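# Move one bottle from the cabinet onto the bench

## Task

Take exactly one bottle out of the cabinet and leave it standing upright on the bench, with the remaining two bottles still inside the cabinet.

## Robot and tools

Robot: two arms, left_arm and right_arm, each riding its own carriage (left_rail, right_rail) on a single floor track that runs along y at x = 0. left_rail is always the one at larger y; these names do not match image sides. Each arm base sits at x = 0, y = its carriage position_m, z = 0.04 m, facing +x. left_arm's fingers can fold: grip with the outer quarter of the pads near the tips, because deeper grips may be loose or slip, and pushing its tips into a surface folds them quietly. right_arm's fingers stay rigid.

Scene frame (used for all reported positions): fixed to the table, table top z = 0, +z up, +x the direction the arms face, +y to their left. The table edge is at x = 0.17 m. end_effector_position is in metres, orientation is end_effector_quat_wxyz. Gripper axes: fingers point along its +z and close along its y. The reported point lies between the closed pads; the fingertips extend about 33 mm past it (about 9 mm when wide open).

execute_actions(actions, cameras): runs actions in sequence. An action may hold rows, steps, until, and left_rail / right_rail commands. rows: 1 to 15 rows, each applied for one control step (1/30 s). Every row has 18 numbers in [-1, 1] covering both arms in this order: left dx, dy, dz, rx, ry, rz, left gripper position, force_limit, speed, followed by the same nine for the right arm. The six pose numbers are an offset, not a pose. They are measured from that arm's Hand target as it stood when the action began, along that Hand target's own axes. Each row is measured from that same start, not from the row before. Scale: 1.0 = 0.6 m or 180 degrees; rx, ry, rz form one rotation vector. Repeating an offset in a later action moves the arm further. All six zeros re-request the current Hand target. steps: 1 to 450, default 15, at least one per row; after the last row that row's target and gripper command persist. Ramp offsets gradually, about +0.01 per row, which gives roughly 0.18 m/s, because jumps can shake a held part loose. The controller limits commanded orientation to 32 degrees from the measured one at each step.

Gripper numbers: position +1 = open (140 mm), about -0.8 = pads touching, -1 = close until blocked. force_limit -1 to +1 gives roughly 14 to 58 N, and faster closes squeeze harder. speed -1 to +1 gives roughly 30 to 250 mm/s. Both start at +1. A 0 counts as a real command, so to leave a gripper as it is, resend its previous three values. To grip, send -1 and confirm object_status = 2.

Rails: position_m is an absolute spot on the track (left_rail -0.8 to 1.5 m, right_rail -1.5 to 0.8 m). speed_m_s is 0.01 to 1 (default 1). acceleration_factor is 0.1 to 1. {"stop": true} brakes the carriage. Any out-of-range value or unknown name rejects the entire call. To drive, send position_m and then an action such as {"steps": n, "until": {"left_rail": {"position_status": ["!=", "moving"]}}}. Keep the carriages at least 0.78 m apart. A driving carriage carries its arm's target along with it, so let it arrive before aiming the gripper at scene points. until also accepts {"all": {"status": "ended"}} or "any", and comparisons "=", "!=", "<", "<=", ">", ">=".

cameras: a list of names (cam_high, cam_low, cam_front, cam_side, cam_left_wrist, cam_right_wrist), ["all"], or []. Images come back automatically only when actions is empty.

move(target, speed, blend, stop_force, zero, blocking, cameras): a planned straight-line path. target is one 18-number row, or a list of up to 15 rows, in the same layout and scale as above. Every row is an offset from the Hand targets at the start of the move. speed: m/s, 0.002 to 3.6, default 0.25; one value, or one per target. blend: corner rounding in metres, 0 = stop at each target. stop_force: 3 to 120 N, ends an arm's path when it senses resistance. Do not use it when the gripper rotates during the move or when moving away from a surface it is pressing. zero (only with stop_force): re-zero the sensor first, default true. blocking=false returns after about 0.5 s but cannot be used with stop_force; while the move is unfinished, use wait or stop before sending rows or another move. The path ignores obstacles and the other arm. The result adds a move: line giving the outcome (done, off_target, held, moving, fault) and any limits (paced, held).

wait(seconds 0 to 10): lets time pass with commands held. stop(): brakes a running move; it does not stop the rails. zoom_image(camera, region [x0, y0, x1, y1] in pixels, at most 504 by 504) enlarges part of the latest image from that camera. zero_wrist_force(arm) re-zeros that arm's wrist sensor. finished_scene(scene 1 or 2) ends the scene and cannot be undone.

Results: Hand target is the base for the next offsets. Tool commands show current gripper commands. object_status: 0 moving, 1 blocked while opening, 2 blocked while closing (holding), 3 reached the command or pads met. position_measured is in counts: 3 open, about 139 = 60 mm, 200 = 20 mm, 230 = pads together. Joint positions per arm: rail (m), then six joints (rad). Wrist force/torque are given in the end-effector axes. Wrist depth is a 7 by 7 grid of distances in mm; "-" means no value. Motor temperatures are also reported.

Avoid: anything falling off the table (including onto the track or the metal strip), which fails the scene. Also avoid dropping parts, slamming, and pressing past firm contact; the arms are stiff and fault stops last about 10 s. A force fault occurs near 150 N of outside force. Wrist torque limits are about 14 to 15 N m, so hold heavy items near their centre. Keep the arms and grippers from touching each other. Avoid long stretched or straining holds: a motor at 85 °C locks that arm. Before ending the scene, check the bottle stands on its own and the other two are undisturbed.

Each tool is called after "Call:" as name(argument=value, ...) on one line, values as JSON.

## Session

Call:
execute_actions(actions=[])

Scene clock: 0.00 s.
left_arm: end_effector_position=(+0.3456, +1.0438, +0.5800) position_measured=3 object_status=3 end_effector_quat_wxyz=(+0.000, +0.000, +1.000, +0.000) | right_arm: end_effector_position=(+0.3456, -1.0717, +0.5800) position_measured=3 object_status=3 end_effector_quat_wxyz=(+0.000, +0.000, +1.000, +0.000)
Joint positions: left_arm=[1.017 -0.316 -1.725 0.971 -0.816 -1.571 -0.316] | right_arm=[-1.099 -0.316 -1.725 0.971 -0.816 -1.571 -0.316]
Joint velocities: within noise
Joint torques (N m): no reading
Motor temperatures (°C): left_arm=[28 27 30 34 34 36] | right_arm=[29 29 30 36 34 36]
Wrist force (N): no reading
Wrist torque (N m): no reading
Wrist force, peak (N): no reading
Wrist depth (mm): cam_left_wrist=[648 648 648 - 671 633 633 / 692 653 677 718 671 684 - / 686 - - 702 742 760 - / 733 139 777 737 - 137 807 / - 118 794 - - 121 96 / - - 898 858 885 - - / - 1816 1692 1930 1930 - -] | cam_right_wrist=[626 619 650 641 668 684 682 / 686 688 730 698 - 708 719 / - - - 719 768 768 749 / - 116 - - - 137 822 / - 115 800 - 849 111 797 / - - - - 900 887 71 / - 1966 1982 1999 1982 2125 -]
Hand target: left_arm +0.3456, +1.0438, +0.5800; +0.000, +0.000, +1.000, +0.000 | right_arm +0.3456, -1.0717, +0.5800; +0.000, +0.000, +1.000, +0.000
Tool commands: left_gripper/position=+1.0 left_gripper/force_limit=+1.0 left_gripper/speed=+1.0 right_gripper/position=+1.0 right_gripper/force_limit=+1.0 right_gripper/speed=+1.0
left_rail: position_m=1.017 position_status=done
right_rail: position_m=-1.099 position_status=done

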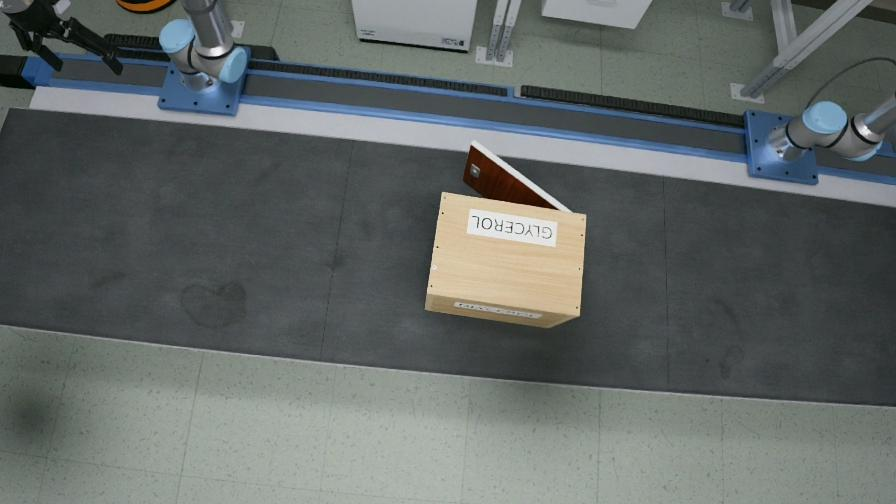

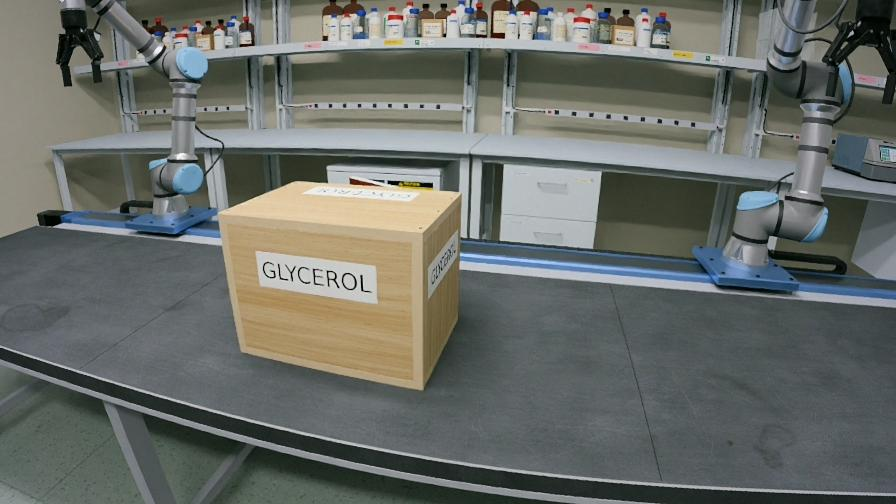

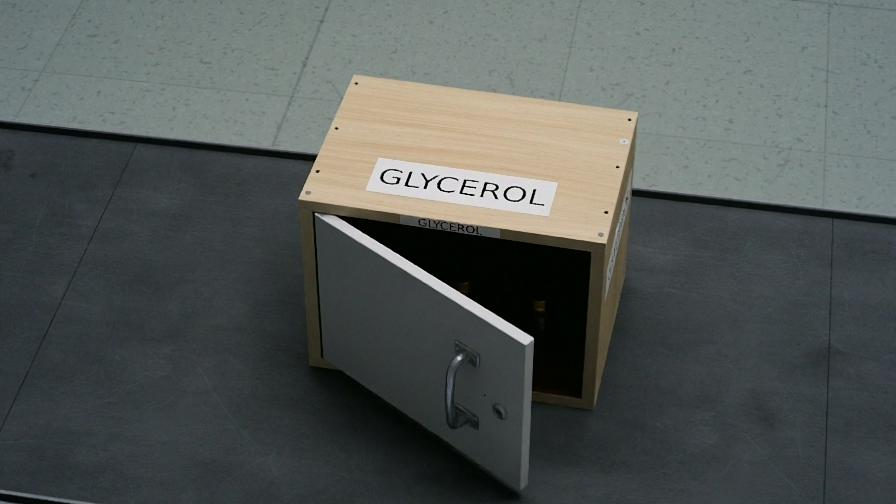

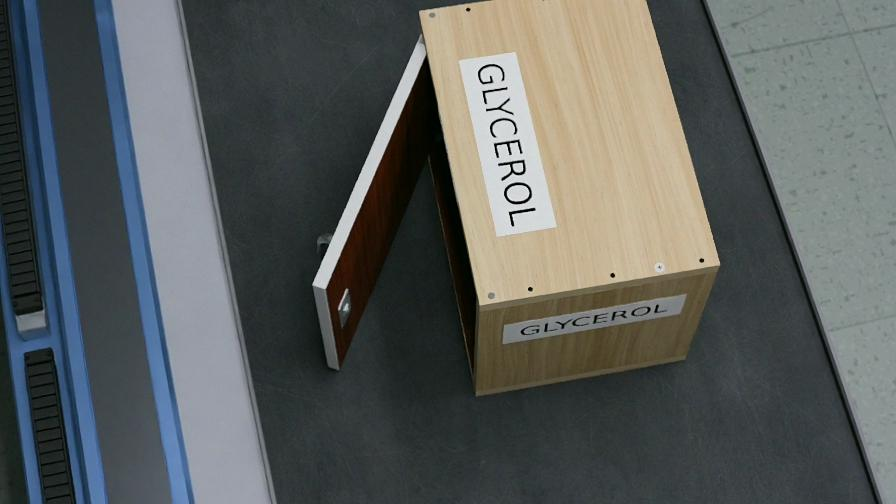

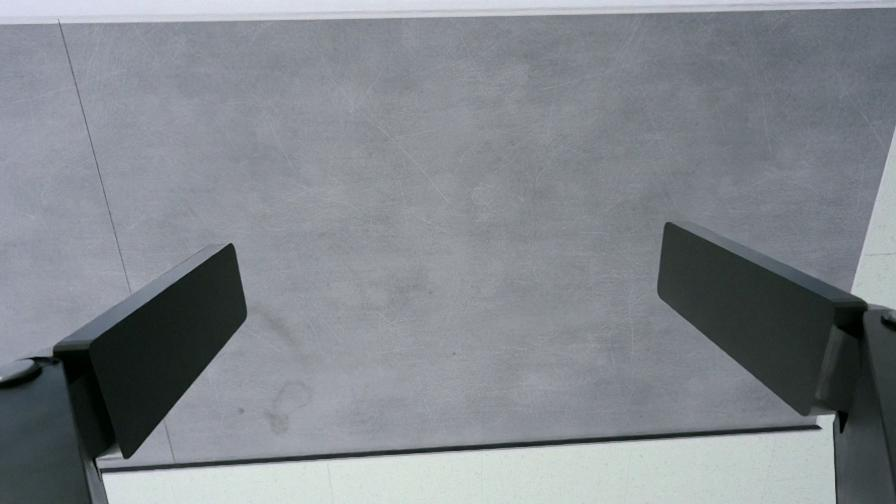

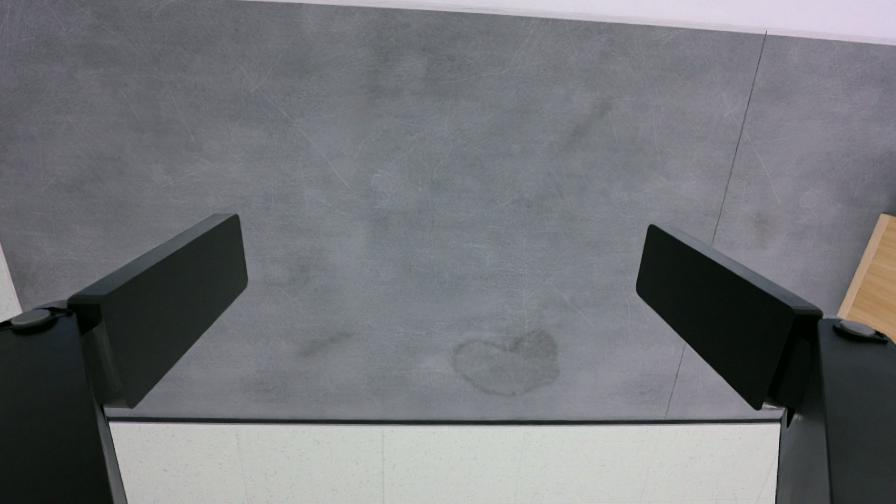

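Call:
execute_actions(actions=[{"right_rail":{"position_m":-0.6,"speed_m_s":0.6,"acceleration_factor":0.6},"steps":150,"until":{"right_rail":{"position_status":["!=","moving"]}}}], cameras=["cam_right_wrist","cam_side","cam_front"])

Scene clock: 11.10 s.
left_arm: end_effector_position=(+0.3456, +1.0438, +0.5800) position_measured=3 object_status=3 end_effector_quat_wxyz=(+0.000, +0.000, +1.000, +0.000) | right_arm: end_effector_position=(+0.3456, -0.5728, +0.5800) position_measured=3 object_status=3 end_effector_quat_wxyz=(+0.000, +0.000, +1.000, +0.000)
Joint positions: left_arm=[1.017 -0.316 -1.725 0.971 -0.816 -1.571 -0.316] | right_arm=[-0.6 -0.316 -1.725 0.971 -0.816 -1.571 -0.316]
Joint torques (N m): left_arm=[-0.6 -13.53 -19.23 -2.99 0.01 0.05] | right_arm=[-0.17 -12.47 -17.62 -3.02 0.16 0.22]
Wrist force (N): left_arm=[-0.4 0.4 0.1] | right_arm=[0.0 0.2 -0.1]
Wrist torque (N m): left_arm=[0.08 0.08 0.00] | right_arm=[0.03 0.00 0.01]
Wrist force, peak (N): left_arm=[-0.5 0.6 0.6] | right_arm=[0.3 -1.4 -0.2]
Wrist depth (mm): cam_left_wrist=[- - 632 628 673 680 679 / - - - - 684 706 712 / 696 - 640 760 - - 746 / 722 140 - - - 129 1692 / 91 117 769 - - 121 96 / - 116 - - - 867 - / - 818 1843 1915 1976 2008 -] | cam_right_wrist=[631 631 653 655 653 717 682 / 664 650 690 692 696 - 708 / 686 674 - 758 - 706 - / 702 124 800 - - 149 751 / - 115 819 811 831 111 93 / - 816 - - 883 537 71 / - 1902 1829 1872 2016 1966 -]
Hand target: left_arm +0.3456, +1.0438, +0.5800; +0.000, +0.000, +1.000, +0.000 | right_arm +0.3456, -0.5728, +0.5800; +0.000, +0.000, +1.000, +0.000
Tool commands: left_gripper/position=+1.0 left_gripper/force_limit=+1.0 left_gripper/speed=+1.0 right_gripper/position=+1.0 right_gripper/force_limit=+1.0 right_gripper/speed=+1.0
left_rail: position_m=1.017 position_status=done
right_rail: position_m=-0.600 speed_m_s=0.60 position_status=done
Images, in order (width x height): cam_front 896x504, cam_side 896x504, cam_right_wrist 896x504.

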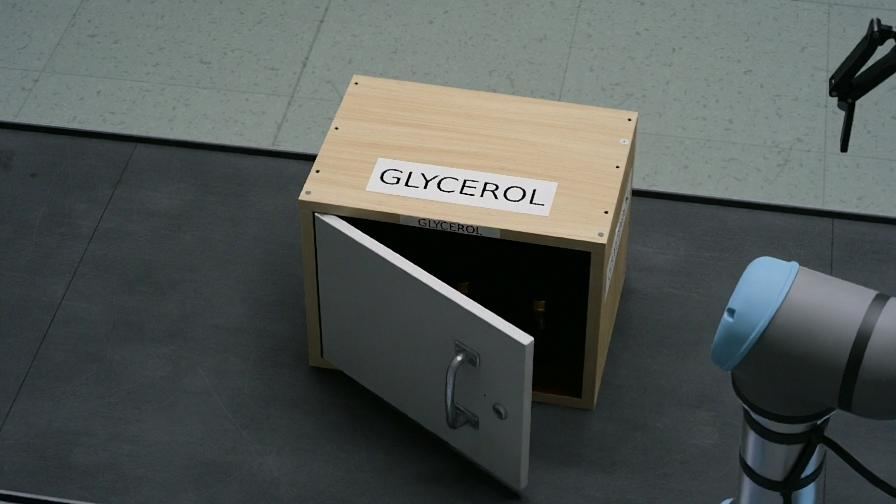

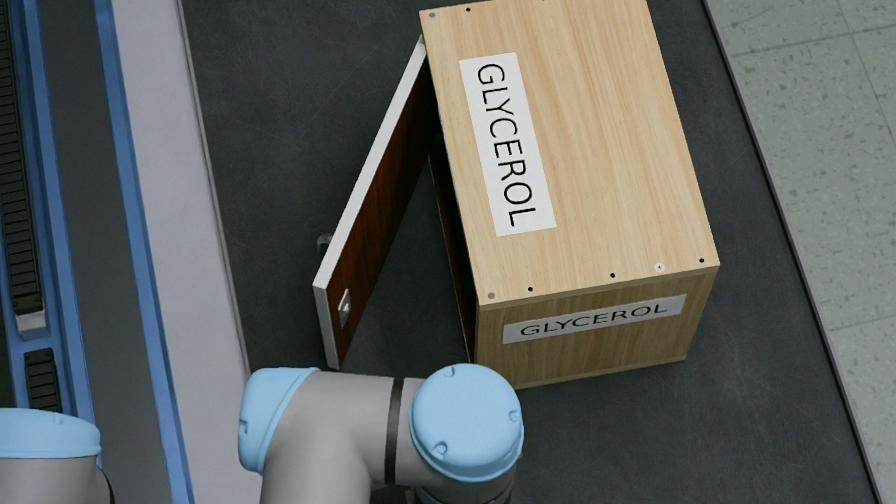

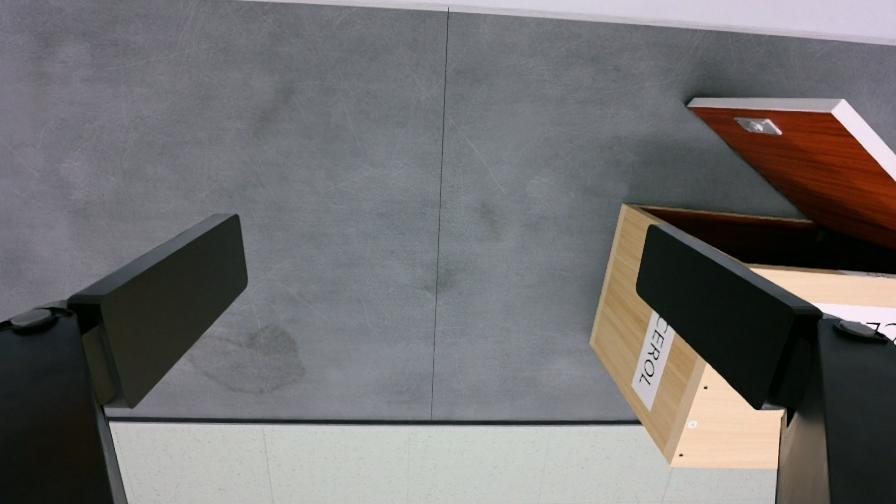

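Call:
move(target=[[0,0,0,0,0,0,1,1,1,-0.0667,0.683,0.217,0,0,0,-0.8,-1,0]], speed=0.3, cameras=["cam_right_wrist","cam_side","cam_front"])

Scene clock: 24.03 s.
left_arm: end_effector_position=(+0.3456, +1.0438, +0.5800) position_measured=3 object_status=3 end_effector_quat_wxyz=(+0.000, +0.000, +1.000, +0.000) | right_arm: end_effector_position=(+0.3856, -0.1630, +0.4498) position_measured=229 object_status=3 end_effector_quat_wxyz=(+0.000, +0.000, +1.000, +0.000)
Joint positions: left_arm=[1.017 -0.316 -1.725 0.971 -0.816 -1.571 -0.316] | right_arm=[-0.6 0.617 -1.324 0.942 -1.189 -1.571 0.617]
Joint torques (N m): left_arm=[0.86 -12.2 -18.64 -2.78 -0.16 0.08] | right_arm=[8.94 -27.44 -33.9 -0.29 -1.01 2.26]
Wrist force (N): left_arm=[-0.1 0.3 0.0] | right_arm=[0.0 -0.3 0.1]
Wrist torque (N m): left_arm=[0.06 0.03 0.00] | right_arm=[-0.02 -0.01 -0.10]
Wrist force, peak (N): left_arm=[-0.6 0.6 -0.1] | right_arm=[-0.1 2.3 0.5]
Wrist depth (mm): cam_left_wrist=[- 666 648 - 645 677 710 / - - 673 - 708 714 - / 698 760 708 - 714 762 742 / 720 140 - 782 - 137 1515 / - 110 - 805 - 121 96 / - - - - - - - / - 1752 1915 1992 1915 1930 -] | cam_right_wrist=[- 517 500 - - 527 - / 559 551 541 560 391 555 - / 564 587 585 577 409 322 - / - 648 - 125 608 461 634 / 655 - 91 - 88 325 334 / - - - - 69 - 348 / - - - - - - -]
Hand target: left_arm +0.3456, +1.0438, +0.5800; +0.000, +0.000, +1.000, +0.000 | right_arm +0.3856, -0.1629, +0.4498; +0.000, +0.000, +1.000, +0.000
Off the commanded pose: left_arm 0.000 m, 0 deg | right_arm 0.000 m, 0 deg.
left_rail: position_m=1.017 position_status=done
right_rail: position_m=-0.600 speed_m_s=0.60 position_status=done
move: done
Images, in order (width x height): cam_front 896x504, cam_side 896x504, cam_right_wrist 896x504.

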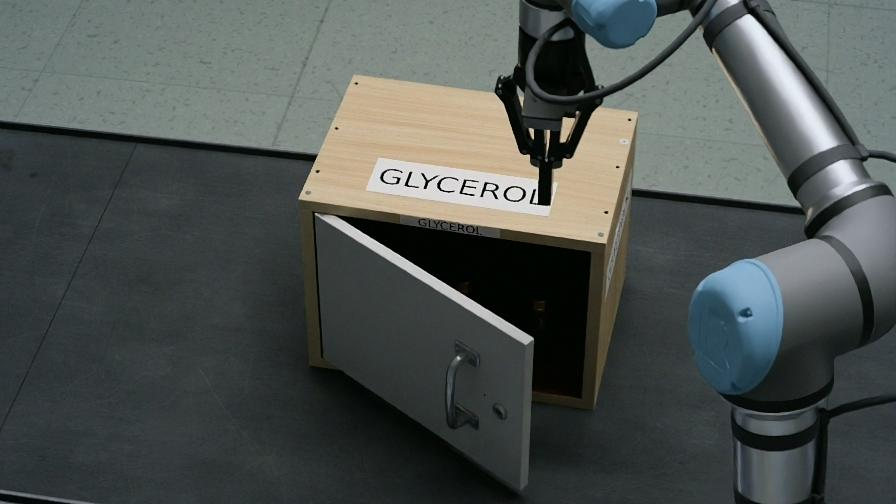

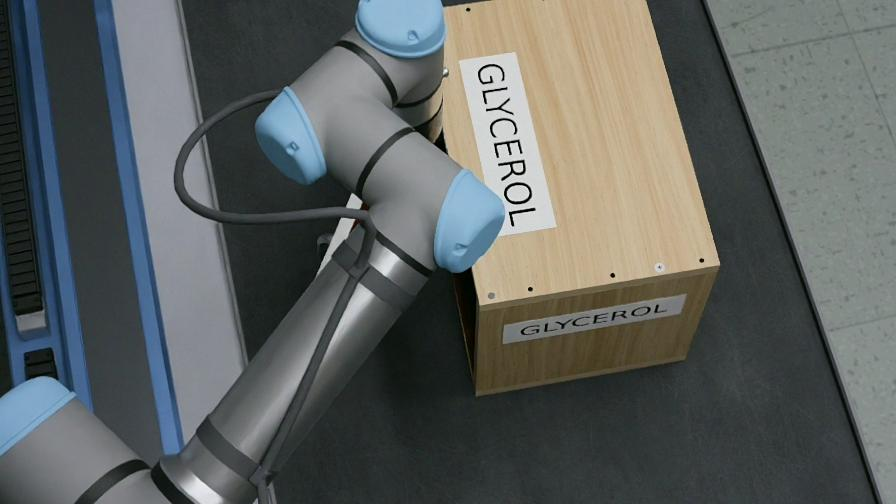

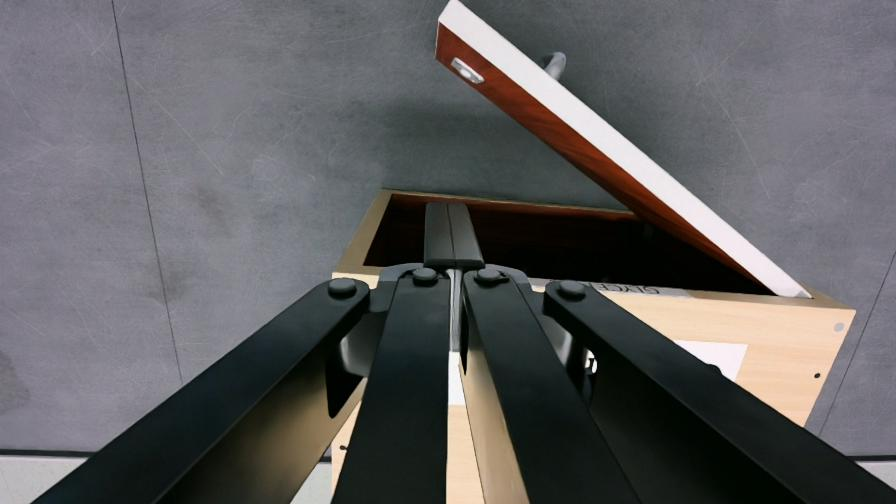

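Call:
execute_actions(actions=[{"right_rail":{"position_m":-0.42},"steps":120,"until":{"right_rail":{"position_status":["!=","moving"]}}}])

Call:
move(target=[[0,0,0,0,0,0,1,1,1,0,-0.25,0,0,0,0,-0.8,-1,0],[0,0,0,0,0,0,1,1,1,0,-0.25,0.383,0,0,0,-0.8,-1,0]], speed=0.25, blend=0.02, cameras=["cam_right_wrist","cam_side","cam_front"])

Scene clock: 31.77 s.
left_arm: end_effector_position=(+0.3456, +1.0438, +0.5800) position_measured=3 object_status=3 end_effector_quat_wxyz=(+0.000, +0.000, +1.000, +0.000) | right_arm: end_effector_position=(+0.3856, +0.0171, +0.4498) position_measured=229 object_status=3 end_effector_quat_wxyz=(+0.000, +0.000, +1.000, +0.000)
Joint positions: left_arm=[1.017 -0.316 -1.725 0.971 -0.816 -1.571 -0.316] | right_arm=[-0.42 0.617 -1.324 0.942 -1.189 -1.571 0.617]
Joint torques (N m): left_arm=[-0.97 -13.78 -18.77 -2.98 -0.22 0] | right_arm=[3.57 -39.53 -31.03 -1 -0.93 2.2]
Wrist force (N): left_arm=[-0.1 0.4 0.2] | right_arm=[0.1 -0.1 -0.3]
Wrist torque (N m): left_arm=[0.08 0.02 0.00] | right_arm=[0.02 -0.02 -0.09]
Wrist force, peak (N): left_arm=[-0.3 0.7 0.3] | right_arm=[-0.1 -1.6 0.0]
Wrist depth (mm): cam_left_wrist=[- 608 624 642 668 673 696 / - - 684 679 706 684 - / - 690 716 - 731 739 744 / 696 139 737 779 767 143 789 / 91 110 - 777 821 121 96 / - - 829 870 858 888 - / - 1715 1885 1604 1945 - -] | cam_right_wrist=[- 289 521 522 534 540 545 / 545 - 562 549 534 571 573 / 571 568 573 389 590 600 611 / 593 356 584 120 380 659 - / 313 308 91 - 88 713 674 / 678 - - - 69 - - / - - - - - - -]
Hand target: left_arm +0.3456, +1.0438, +0.5800; +0.000, +0.000, +1.000, +0.000 | right_arm +0.3856, +0.0170, +0.4498; +0.000, +0.000, +1.000, +0.000
Tool commands: left_gripper/position=+1.0 left_gripper/force_limit=+1.0 left_gripper/speed=+1.0 right_gripper/position=-0.8 right_gripper/force_limit=-1.0 right_gripper/speed=+0.0
Off the commanded pose: left_arm 0.000 m, 0 deg | right_arm 0.000 m, 0 deg.
left_rail: position_m=1.017 position_status=done
right_rail: position_m=-0.420 speed_m_s=0.60 position_status=done

Scene clock: 34.00 s.
left_arm: end_effector_position=(+0.3456, +1.0438, +0.5800) position_measured=3 object_status=3 end_effector_quat_wxyz=(+0.000, +0.000, +1.000, +0.000) | right_arm: end_effector_position=(+0.3856, -0.1330, +0.2201) position_measured=229 object_status=3 end_effector_quat_wxyz=(+0.000, +0.000, +1.000, +0.000)
Joint positions: left_arm=[1.017 -0.316 -1.725 0.971 -0.816 -1.571 -0.316] | right_arm=[-0.42 0.359 -1.613 1.861 -1.818 -1.571 0.359]
Joint torques (N m): left_arm=[-0.27 -13.2 -19.57 -3.03 -0.29 0.03] | right_arm=[5.77 -15.76 -10.12 -6.04 1.23 1.3]
Wrist force (N): left_arm=[0.2 0.4 0.2] | right_arm=[0.1 0.1 -0.1]
Wrist torque (N m): left_arm=[0.07 -0.04 0.00] | right_arm=[0.05 -0.04 0.00]
Wrist force, peak (N): left_arm=[-0.7 0.4 0.0] | right_arm=[0.0 -1.8 -1.8]
Wrist depth (mm): cam_left_wrist=[628 643 655 637 682 660 671 / - 648 - 751 698 720 - / 710 694 - 726 739 706 704 / - 716 718 718 787 137 777 / 90 118 784 805 832 121 96 / - 807 861 846 873 - - / - 1871 1885 1930 1915 - -] | cam_right_wrist=[310 313 312 163 82 - - / 326 329 332 337 166 86 - / 348 347 352 351 357 123 73 / 366 371 362 114 373 349 113 / 385 386 91 - 88 383 277 / - - - - 69 - 300 / - - - - - - -]
Hand target: left_arm +0.3456, +1.0438, +0.5800; +0.000, +0.000, +1.000, +0.000 | right_arm +0.3856, -0.1330, +0.2200; +0.000, +0.000, +1.000, +0.000
Off the commanded pose: left_arm 0.000 m, 0 deg | right_arm 0.000 m, 0 deg.
left_rail: position_m=1.017 position_status=done
right_rail: position_m=-0.420 speed_m_s=0.60 position_status=done
move: done
Images, in order (width x height): cam_front 896x504, cam_side 896x504, cam_right_wrist 896x504.

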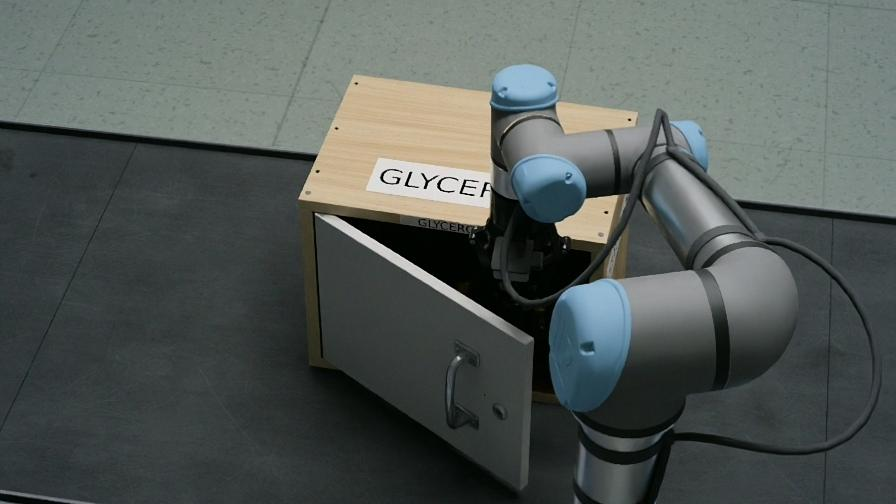

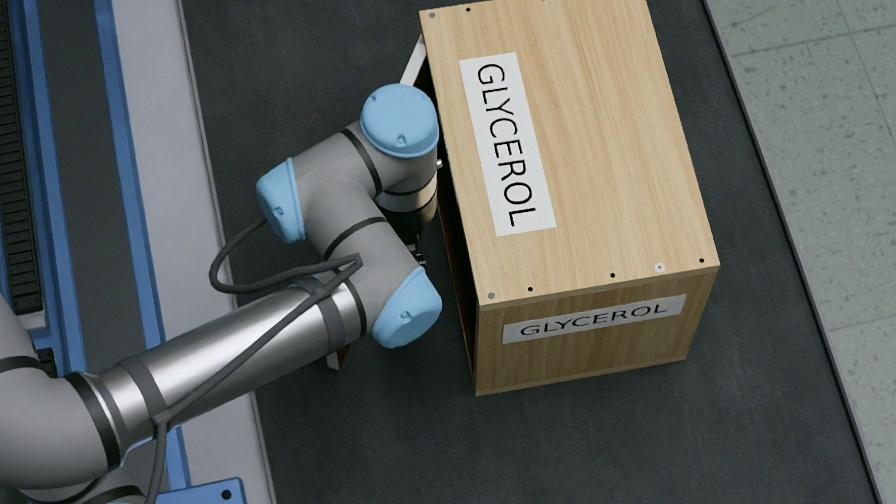

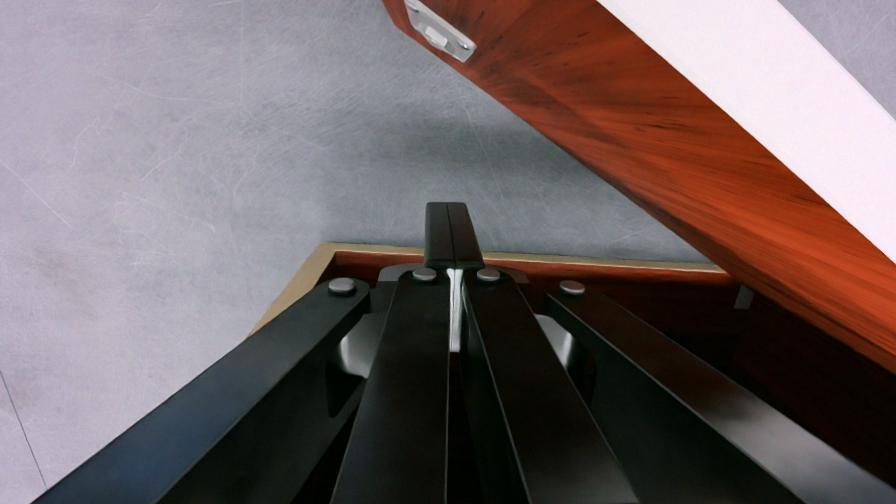

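Call:
move(target=[[0,0,0,0,0,0,1,1,1,0.143,0.072,0,0,0,0,-0.8,-1,0],[0,0,0,0,0,0,1,1,1,0.234,0.163,0,0,0,0,-0.8,-1,0],[0,0,0,0,0,0,1,1,1,0.293,0.272,0,0,0,0,-0.8,-1,0],[0,0,0,0,0,0,1,1,1,0.326,0.388,0,0,0,0,-0.8,-1,0],[0,0,0,0,0,0,1,1,1,0.334,0.505,0,0,0,0,-0.8,-1,0],[0,0,0,0,0,0,1,1,1,0.326,0.572,0,0,0,0,-0.8,-1,0]], speed=0.12, blend=0.02, stop_force=30, cameras=["cam_right_wrist","cam_side","cam_front"])

Scene clock: 41.27 s.
left_arm: end_effector_position=(+0.3456, +1.0438, +0.5800) position_measured=3 object_status=3 end_effector_quat_wxyz=(+0.000, +0.000, +1.000, +0.000) | right_arm: end_effector_position=(+0.1900, +0.2102, +0.2200) position_measured=229 object_status=3 end_effector_quat_wxyz=(+0.000, +0.000, +1.000, +0.000)
Joint positions: left_arm=[1.017 -0.316 -1.725 0.971 -0.816 -1.571 -0.316] | right_arm=[-0.42 1.074 -1.189 1.358 -1.739 -1.571 1.074]
Joint torques (N m): left_arm=[-0.4 -14.54 -18.88 -2.74 -0.34 -0.03] | right_arm=[8.99 -34.64 -35.72 -0.45 -1.03 2.25]
Wrist force (N): left_arm=[-0.2 0.4 0.2] | right_arm=[0.4 -1.3 -0.7]
Wrist torque (N m): left_arm=[0.07 0.03 0.00] | right_arm=[-0.07 -0.07 -0.09]
Wrist force, peak (N): left_arm=[-0.1 0.9 0.1] | right_arm=[-3.4 1.4 -0.6]
Wrist depth (mm): cam_left_wrist=[632 - 653 - 664 679 692 / - - - 690 - 722 765 / - 692 - - 710 762 - / - 716 - - - 128 1636 / - 110 - 799 829 121 96 / - 107 - 837 864 - - / - 2008 2024 2008 1900 1843 -] | cam_right_wrist=[325 326 329 329 332 334 339 / 334 337 342 346 216 109 - / 337 357 353 336 165 104 72 / 369 382 371 124 141 90 76 / 392 391 91 - 88 82 82 / - - - - 69 - 440 / - - - - - - -]
Hand target: left_arm +0.3456, +1.0438, +0.5800; +0.000, +0.000, +1.000, +0.000 | right_arm +0.1900, +0.2102, +0.2200; +0.000, +0.000, +1.000, +0.000
Off the commanded pose: left_arm 0.000 m, 0 deg | right_arm 0.000 m, 0 deg.
left_rail: position_m=1.017 position_status=done
right_rail: position_m=-0.420 speed_m_s=0.60 position_status=done
move: done
Images, in order (width x height): cam_front 896x504, cam_side 896x504, cam_right_wrist 896x504.

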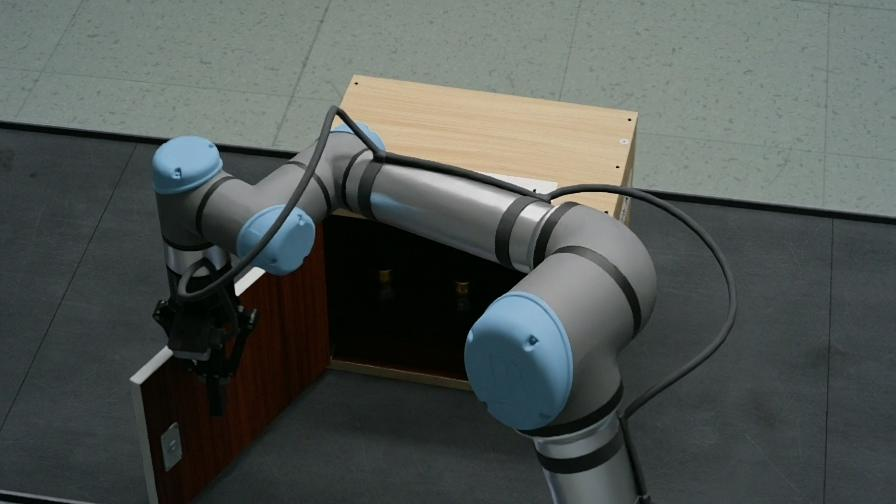

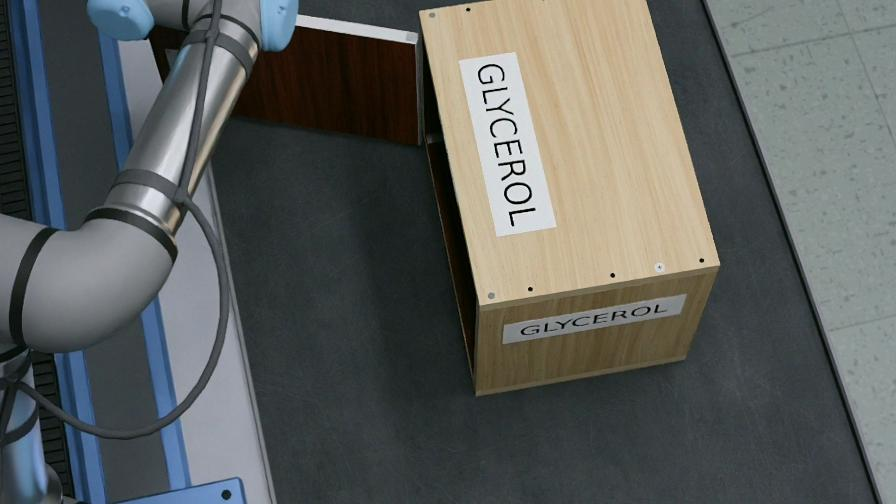

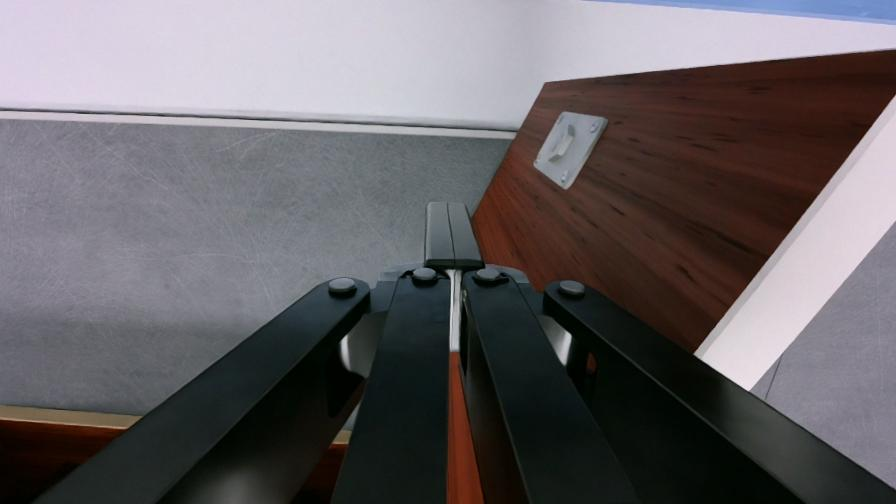

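Call:
move(target=[[0,0,0,0,0,0,1,1,1,-0.083,-0.583,0,0,0,0,-0.8,-1,0],[0,0,0,0,0,0,1,1,1,-0.083,-0.583,-0.383,0,0,-0.5,-0.8,-1,0]], speed=[0.25,0.6], blend=0.03)

Call:
execute_actions(actions=[{"right_rail":{"position_m":-0.75},"steps":120,"until":{"right_rail":{"position_status":["!=","moving"]}}}], cameras=["cam_high","cam_front"])

Scene clock: 53.83 s.
left_arm: end_effector_position=(+0.3456, +1.0438, +0.5800) position_measured=3 object_status=3 end_effector_quat_wxyz=(+0.000, +0.000, +1.000, +0.000) | right_arm: end_effector_position=(+0.2398, -0.1396, +0.4498) position_measured=229 object_status=3 end_effector_quat_wxyz=(+0.000, +0.707, -0.707, +0.000)
Joint positions: left_arm=[1.017 -0.316 -1.725 0.971 -0.816 -1.571 -0.316] | right_arm=[-0.42 0.494 -1.852 1.459 -1.178 -1.571 -1.077]
Joint torques (N m): left_arm=[-0.86 -14.37 -17.94 -2.69 -0.46 -0.04] | right_arm=[-8.78 -4.21 -33.99 -0.27 1.3 -1.63]
Wrist force (N): left_arm=[-0.3 0.3 0.4] | right_arm=[0.1 0.1 -0.4]
Wrist torque (N m): left_arm=[0.06 0.07 0.00] | right_arm=[0.05 -0.02 0.01]
Wrist force, peak (N): left_arm=[-0.4 0.7 -0.1] | right_arm=[0.4 1.9 -0.3]
Wrist depth (mm): cam_left_wrist=[- 648 648 662 659 - 700 / - 679 669 694 716 - 735 / 692 - - - 729 735 774 / - 731 - - 784 128 794 / - 118 - - - 121 96 / - 812 797 - - 925 - / - 1843 1843 1830 1739 1915 -] | cam_right_wrist=[249 356 - 514 535 496 320 / 263 525 - - 574 1364 - / 275 556 575 596 584 1404 - / 289 588 634 124 627 1465 1616 / 305 564 91 - 88 1627 1747 / - - - - 69 - 1048 / - - - - - - -]
Hand target: left_arm +0.3456, +1.0438, +0.5800; +0.000, +0.000, +1.000, +0.000 | right_arm +0.2398, -0.1396, +0.4498; +0.000, +0.707, -0.707, +0.000
Off the commanded pose: left_arm 0.000 m, 0 deg | right_arm 0.000 m, 0 deg.
left_rail: position_m=1.017 position_status=done
right_rail: position_m=-0.420 speed_m_s=0.60 position_status=done
move: done

Scene clock: 55.43 s.
left_arm: end_effector_position=(+0.3456, +1.0438, +0.5800) position_measured=3 object_status=3 end_effector_quat_wxyz=(+0.000, +0.000, +1.000, +0.000) | right_arm: end_effector_position=(+0.2398, -0.4696, +0.4498) position_measured=229 object_status=3 end_effector_quat_wxyz=(+0.000, +0.707, -0.707, +0.000)
Joint positions: left_arm=[1.017 -0.316 -1.725 0.971 -0.816 -1.571 -0.316] | right_arm=[-0.75 0.494 -1.852 1.459 -1.178 -1.571 -1.077]
Joint torques (N m): left_arm=[-0.99 -14.28 -17.89 -2.89 -0.71 -0.06] | right_arm=[-6.54 -16.55 -31.63 -0.82 1.31 -1.69]
Wrist force (N): left_arm=[-0.2 0.1 0.2] | right_arm=[0.0 0.0 -0.7]
Wrist torque (N m): left_arm=[0.02 0.04 0.01] | right_arm=[0.02 -0.01 0.00]
Wrist force, peak (N): left_arm=[0.1 0.6 0.5] | right_arm=[1.4 -0.1 -0.6]
Wrist depth (mm): cam_left_wrist=[637 640 640 677 669 684 666 / 657 - 668 - 708 - - / - 686 669 702 - - 760 / 702 722 737 739 - 144 797 / 91 117 837 810 - 121 96 / - 116 837 852 - - - / - 1830 1857 1843 1930 1976 -] | cam_right_wrist=[514 515 520 530 531 359 319 / 540 545 541 562 575 1760 - / - - - 611 613 1388 - / - 639 624 125 634 1456 - / 545 587 91 - 88 1616 1151 / - - - - 69 - 1661 / - - - - - - -]
Hand target: left_arm +0.3456, +1.0438, +0.5800; +0.000, +0.000, +1.000, +0.000 | right_arm +0.2398, -0.4695, +0.4498; +0.000, +0.707, -0.707, +0.000
Tool commands: left_gripper/position=+1.0 left_gripper/force_limit=+1.0 left_gripper/speed=+1.0 right_gripper/position=-0.8 right_gripper/force_limit=-1.0 right_gripper/speed=+0.0
Off the commanded pose: left_arm 0.000 m, 0 deg | right_arm 0.000 m, 0 deg.
left_rail: position_m=1.017 position_status=done
right_rail: position_m=-0.750 speed_m_s=0.60 position_status=done
Images, in order (width x height): cam_high 896x504, cam_front 896x504.

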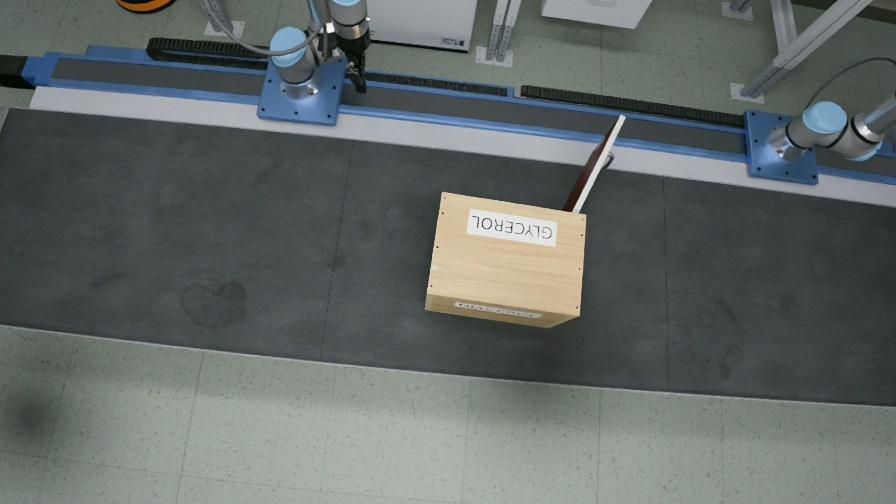

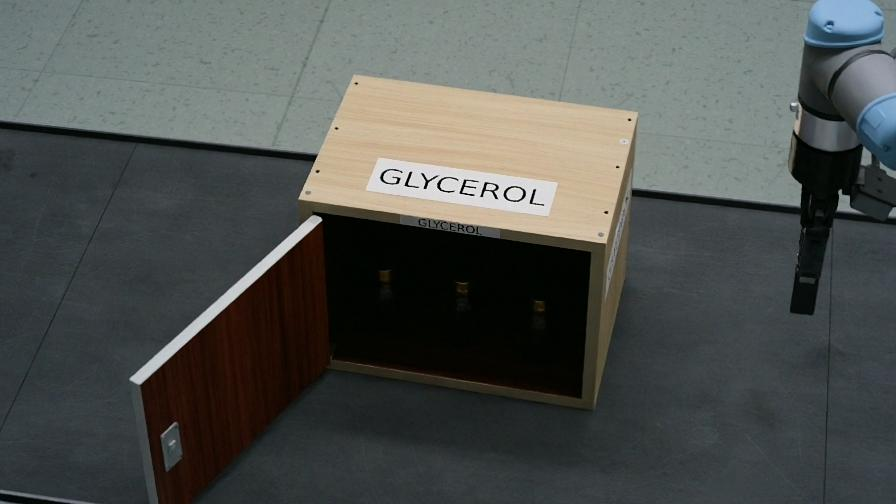

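Call:
zoom_image(camera="cam_front", region=[310, 200, 610, 410])

Scaled by 1.680 from the camera's 896x504 image, which has a finer 1280x720 frame.

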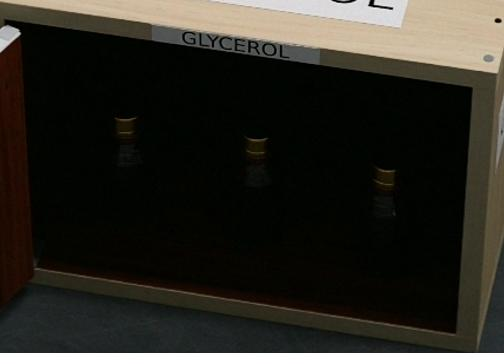

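Call:
move(target=[[0,0,0,0,0,0,1,1,1,-0.2,-0.15,0.1,0.385,0.385,-0.385,-0.8,-1,0],[0,0,0,0,0,0,1,1,1,-0.7,-0.15,0.483,0.385,0.385,-0.385,-0.8,-1,0]], speed=[0.5,0.3], cameras=["cam_right_wrist","cam_high","cam_front"])

Scene clock: 66.43 s.
left_arm: end_effector_position=(+0.3456, +1.0438, +0.5800) position_measured=3 object_status=3 end_effector_quat_wxyz=(+0.000, +0.000, +1.000, +0.000) | right_arm: end_effector_position=(+0.3250, -0.1105, +0.1988) position_measured=229 object_status=3 end_effector_quat_wxyz=(-0.004, +0.712, +0.009, +0.702)
Joint positions: left_arm=[1.017 -0.316 -1.725 0.971 -0.816 -1.571 -0.316] | right_arm=[-0.75 1.337 -0.514 1.415 -3.981 -2.888 -3.089]
Joint torques (N m): left_arm=[0.12 -13.96 -19.42 -2.43 -0.7 0.17] | right_arm=[-8.61 -60.8 -1.69 1.14 1.35 1.63]
Wrist force (N): left_arm=[0.1 0.2 0.0] | right_arm=[-0.8 1.7 -1.0]
Wrist torque (N m): left_arm=[0.04 -0.03 0.01] | right_arm=[0.37 0.42 -0.12]
Wrist force, peak (N): left_arm=[-0.1 0.8 0.1] | right_arm=[-8.6 -2.6 0.7]
Wrist depth (mm): cam_left_wrist=[619 625 659 657 657 677 - / - - 682 679 - - - / 659 - 704 753 - 737 - / 720 731 748 837 - 128 724 / 91 110 - 753 787 121 96 / - 826 870 849 867 - - / - 1790 2167 1900 1930 1992 -] | cam_right_wrist=[286 358 352 306 245 231 5128 / 291 415 512 514 399 251 5616 / 297 428 554 541 379 5361 - / 302 379 573 120 319 3521 - / 289 387 91 - 88 492 - / 286 - - - 69 - 409 / - - - - - - -]
Hand target: left_arm +0.3456, +1.0438, +0.5800; +0.000, +0.000, +1.000, +0.000 | right_arm +0.3250, -0.1105, +0.1988; -0.004, +0.713, +0.009, +0.702 (not the last commanded pose)
Off the commanded pose: left_arm 0.000 m, 0 deg | right_arm 0.072 m, 1 deg.
left_rail: position_m=1.017 position_status=done
right_rail: position_m=-0.750 speed_m_s=0.60 position_status=done
move: held (right_arm; a check stopped the path); limits=held
pose unreachable (right arm): on one or more control steps of this call, first in action 0 (counted from 0), this arm could not follow its commanded pose, so it was not sent that pose on those steps. It may still have moved: this result reports where it is.
cause: moving toward the commanded pose would bring a part of the arm (just beyond joint 5 (wrist 1)) too close to the robot's own body.
Images, in order (width x height): cam_high 896x504, cam_front 896x504, cam_right_wrist 896x504.

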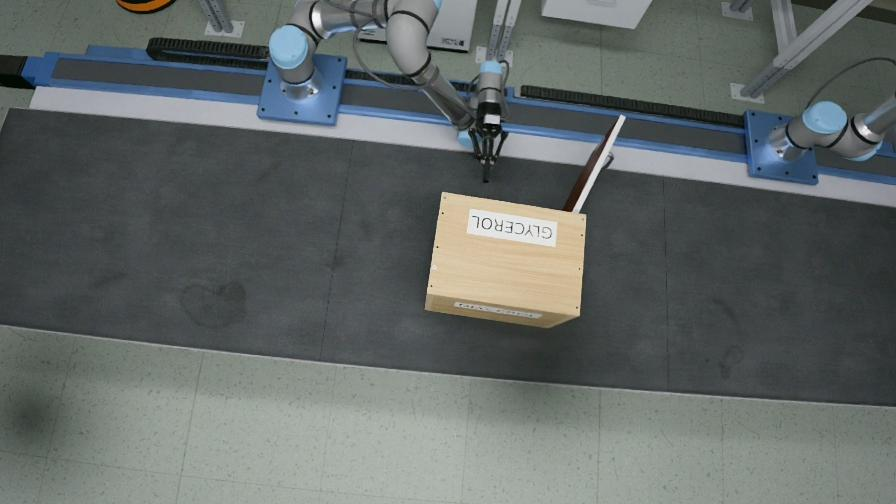

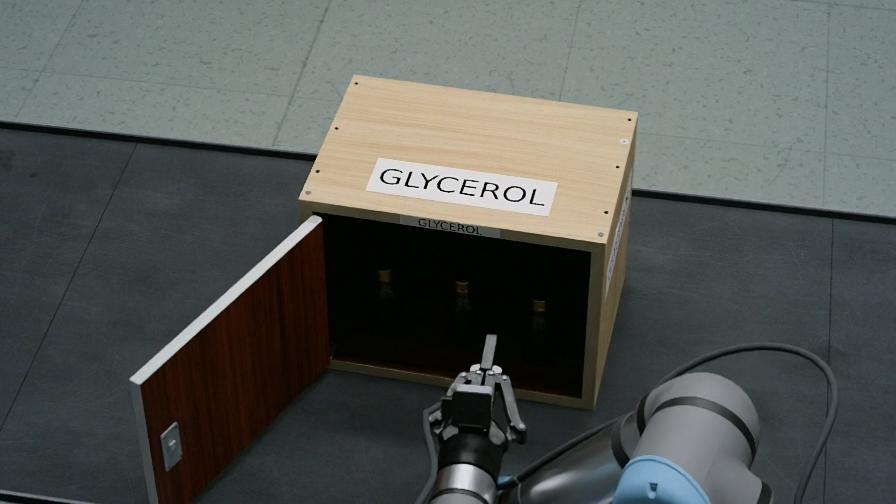

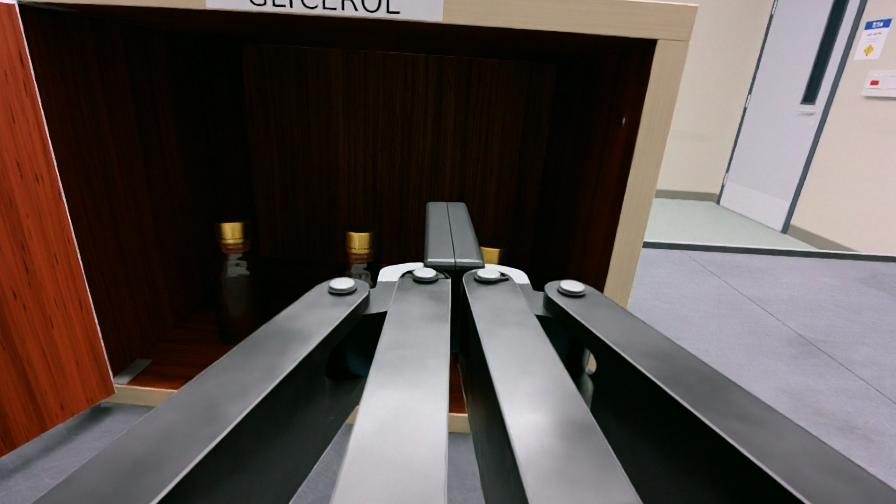

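Call:
zoom_image(camera="cam_right_wrist", region=[80, 180, 480, 440])

Scaled by 1.260 from the camera's 896x504 image, which has a finer 1280x720 frame.

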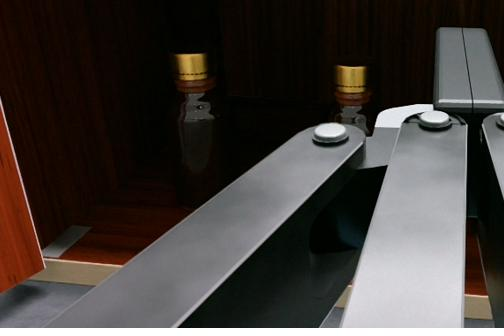

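Call:
move(target=[0,0,0,0,0,0,1,1,1,0,0.558,0.058,0,0,0,0.17,-1,0], speed=0.3, cameras=["cam_high"])

Scene clock: 81.10 s.
left_arm: end_effector_position=(+0.3456, +1.0438, +0.5800) position_measured=3 object_status=3 end_effector_quat_wxyz=(+0.000, +0.000, +1.000, +0.000) | right_arm: end_effector_position=(+0.3398, -0.2095, +0.2029) position_measured=108 object_status=3 end_effector_quat_wxyz=(-0.001, +0.712, +0.001, +0.702)
Joint positions: left_arm=[1.017 -0.316 -1.725 0.971 -0.816 -1.571 -0.316] | right_arm=[-0.75 1.269 -0.641 1.738 -4.193 -2.837 -3.098]
Joint torques (N m): left_arm=[-1.33 -13.2 -19.03 -2.67 -0.52 0.02] | right_arm=[9.41 -40.3 -22.43 1.09 -1.43 1.57]
Wrist force (N): left_arm=[-0.1 0.3 0.1] | right_arm=[-0.9 1.8 -0.9]
Wrist torque (N m): left_arm=[0.06 0.03 0.00] | right_arm=[0.36 0.46 -0.14]
Wrist force, peak (N): left_arm=[-0.5 0.7 0.0] | right_arm=[-7.1 7.1 -3.3]
Wrist depth (mm): cam_left_wrist=[622 - - 638 679 679 686 / - 664 - 688 690 - 718 / - 698 - 765 724 787 758 / - 714 772 - - 137 810 / 91 117 787 772 812 121 96 / - 812 823 - - 870 - / - 1803 1843 1816 1900 1992 -] | cam_right_wrist=[361 326 283 219 4814 - 3370 / 406 497 492 490 - 6375 - / 415 529 528 514 4914 5486 - / 377 558 133 556 155 3469 2592 / - - 332 437 121 89 501 / - - 346 352 405 - - / - - 302 308 - - -]
Hand target: left_arm +0.3456, +1.0438, +0.5800; +0.000, +0.000, +1.000, +0.000 | right_arm +0.3398, -0.2094, +0.2030; -0.001, +0.712, +0.000, +0.702 (not the last commanded pose)
Off the commanded pose: left_arm 0.000 m, 0 deg | right_arm 0.237 m, 1 deg.
left_rail: position_m=1.017 position_status=done
right_rail: position_m=-0.750 speed_m_s=0.60 position_status=done
move: held (right_arm; a check stopped the path); limits=held
pose unreachable (right arm): on one or more control steps of this call, first in action 0 (counted from 0), this arm could not follow its commanded pose, so it was not sent that pose on those steps. It may still have moved: this result reports where it is.
cause: moving toward the commanded pose would bring two parts of the arm too close to each other (its gripper and another part of the arm, with joints 5 (wrist 1) to 7 (wrist 3) between them, 5 mm apart when it was first held).
Images, in order (width x height): cam_high 896x504.

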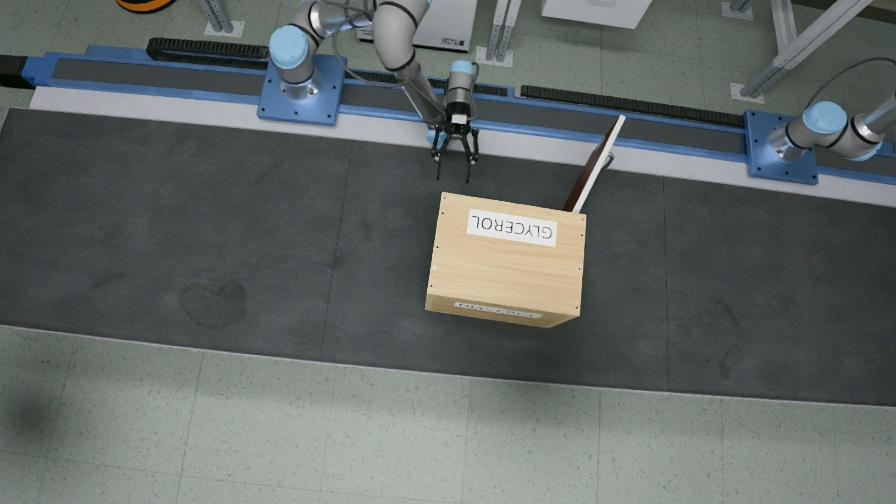

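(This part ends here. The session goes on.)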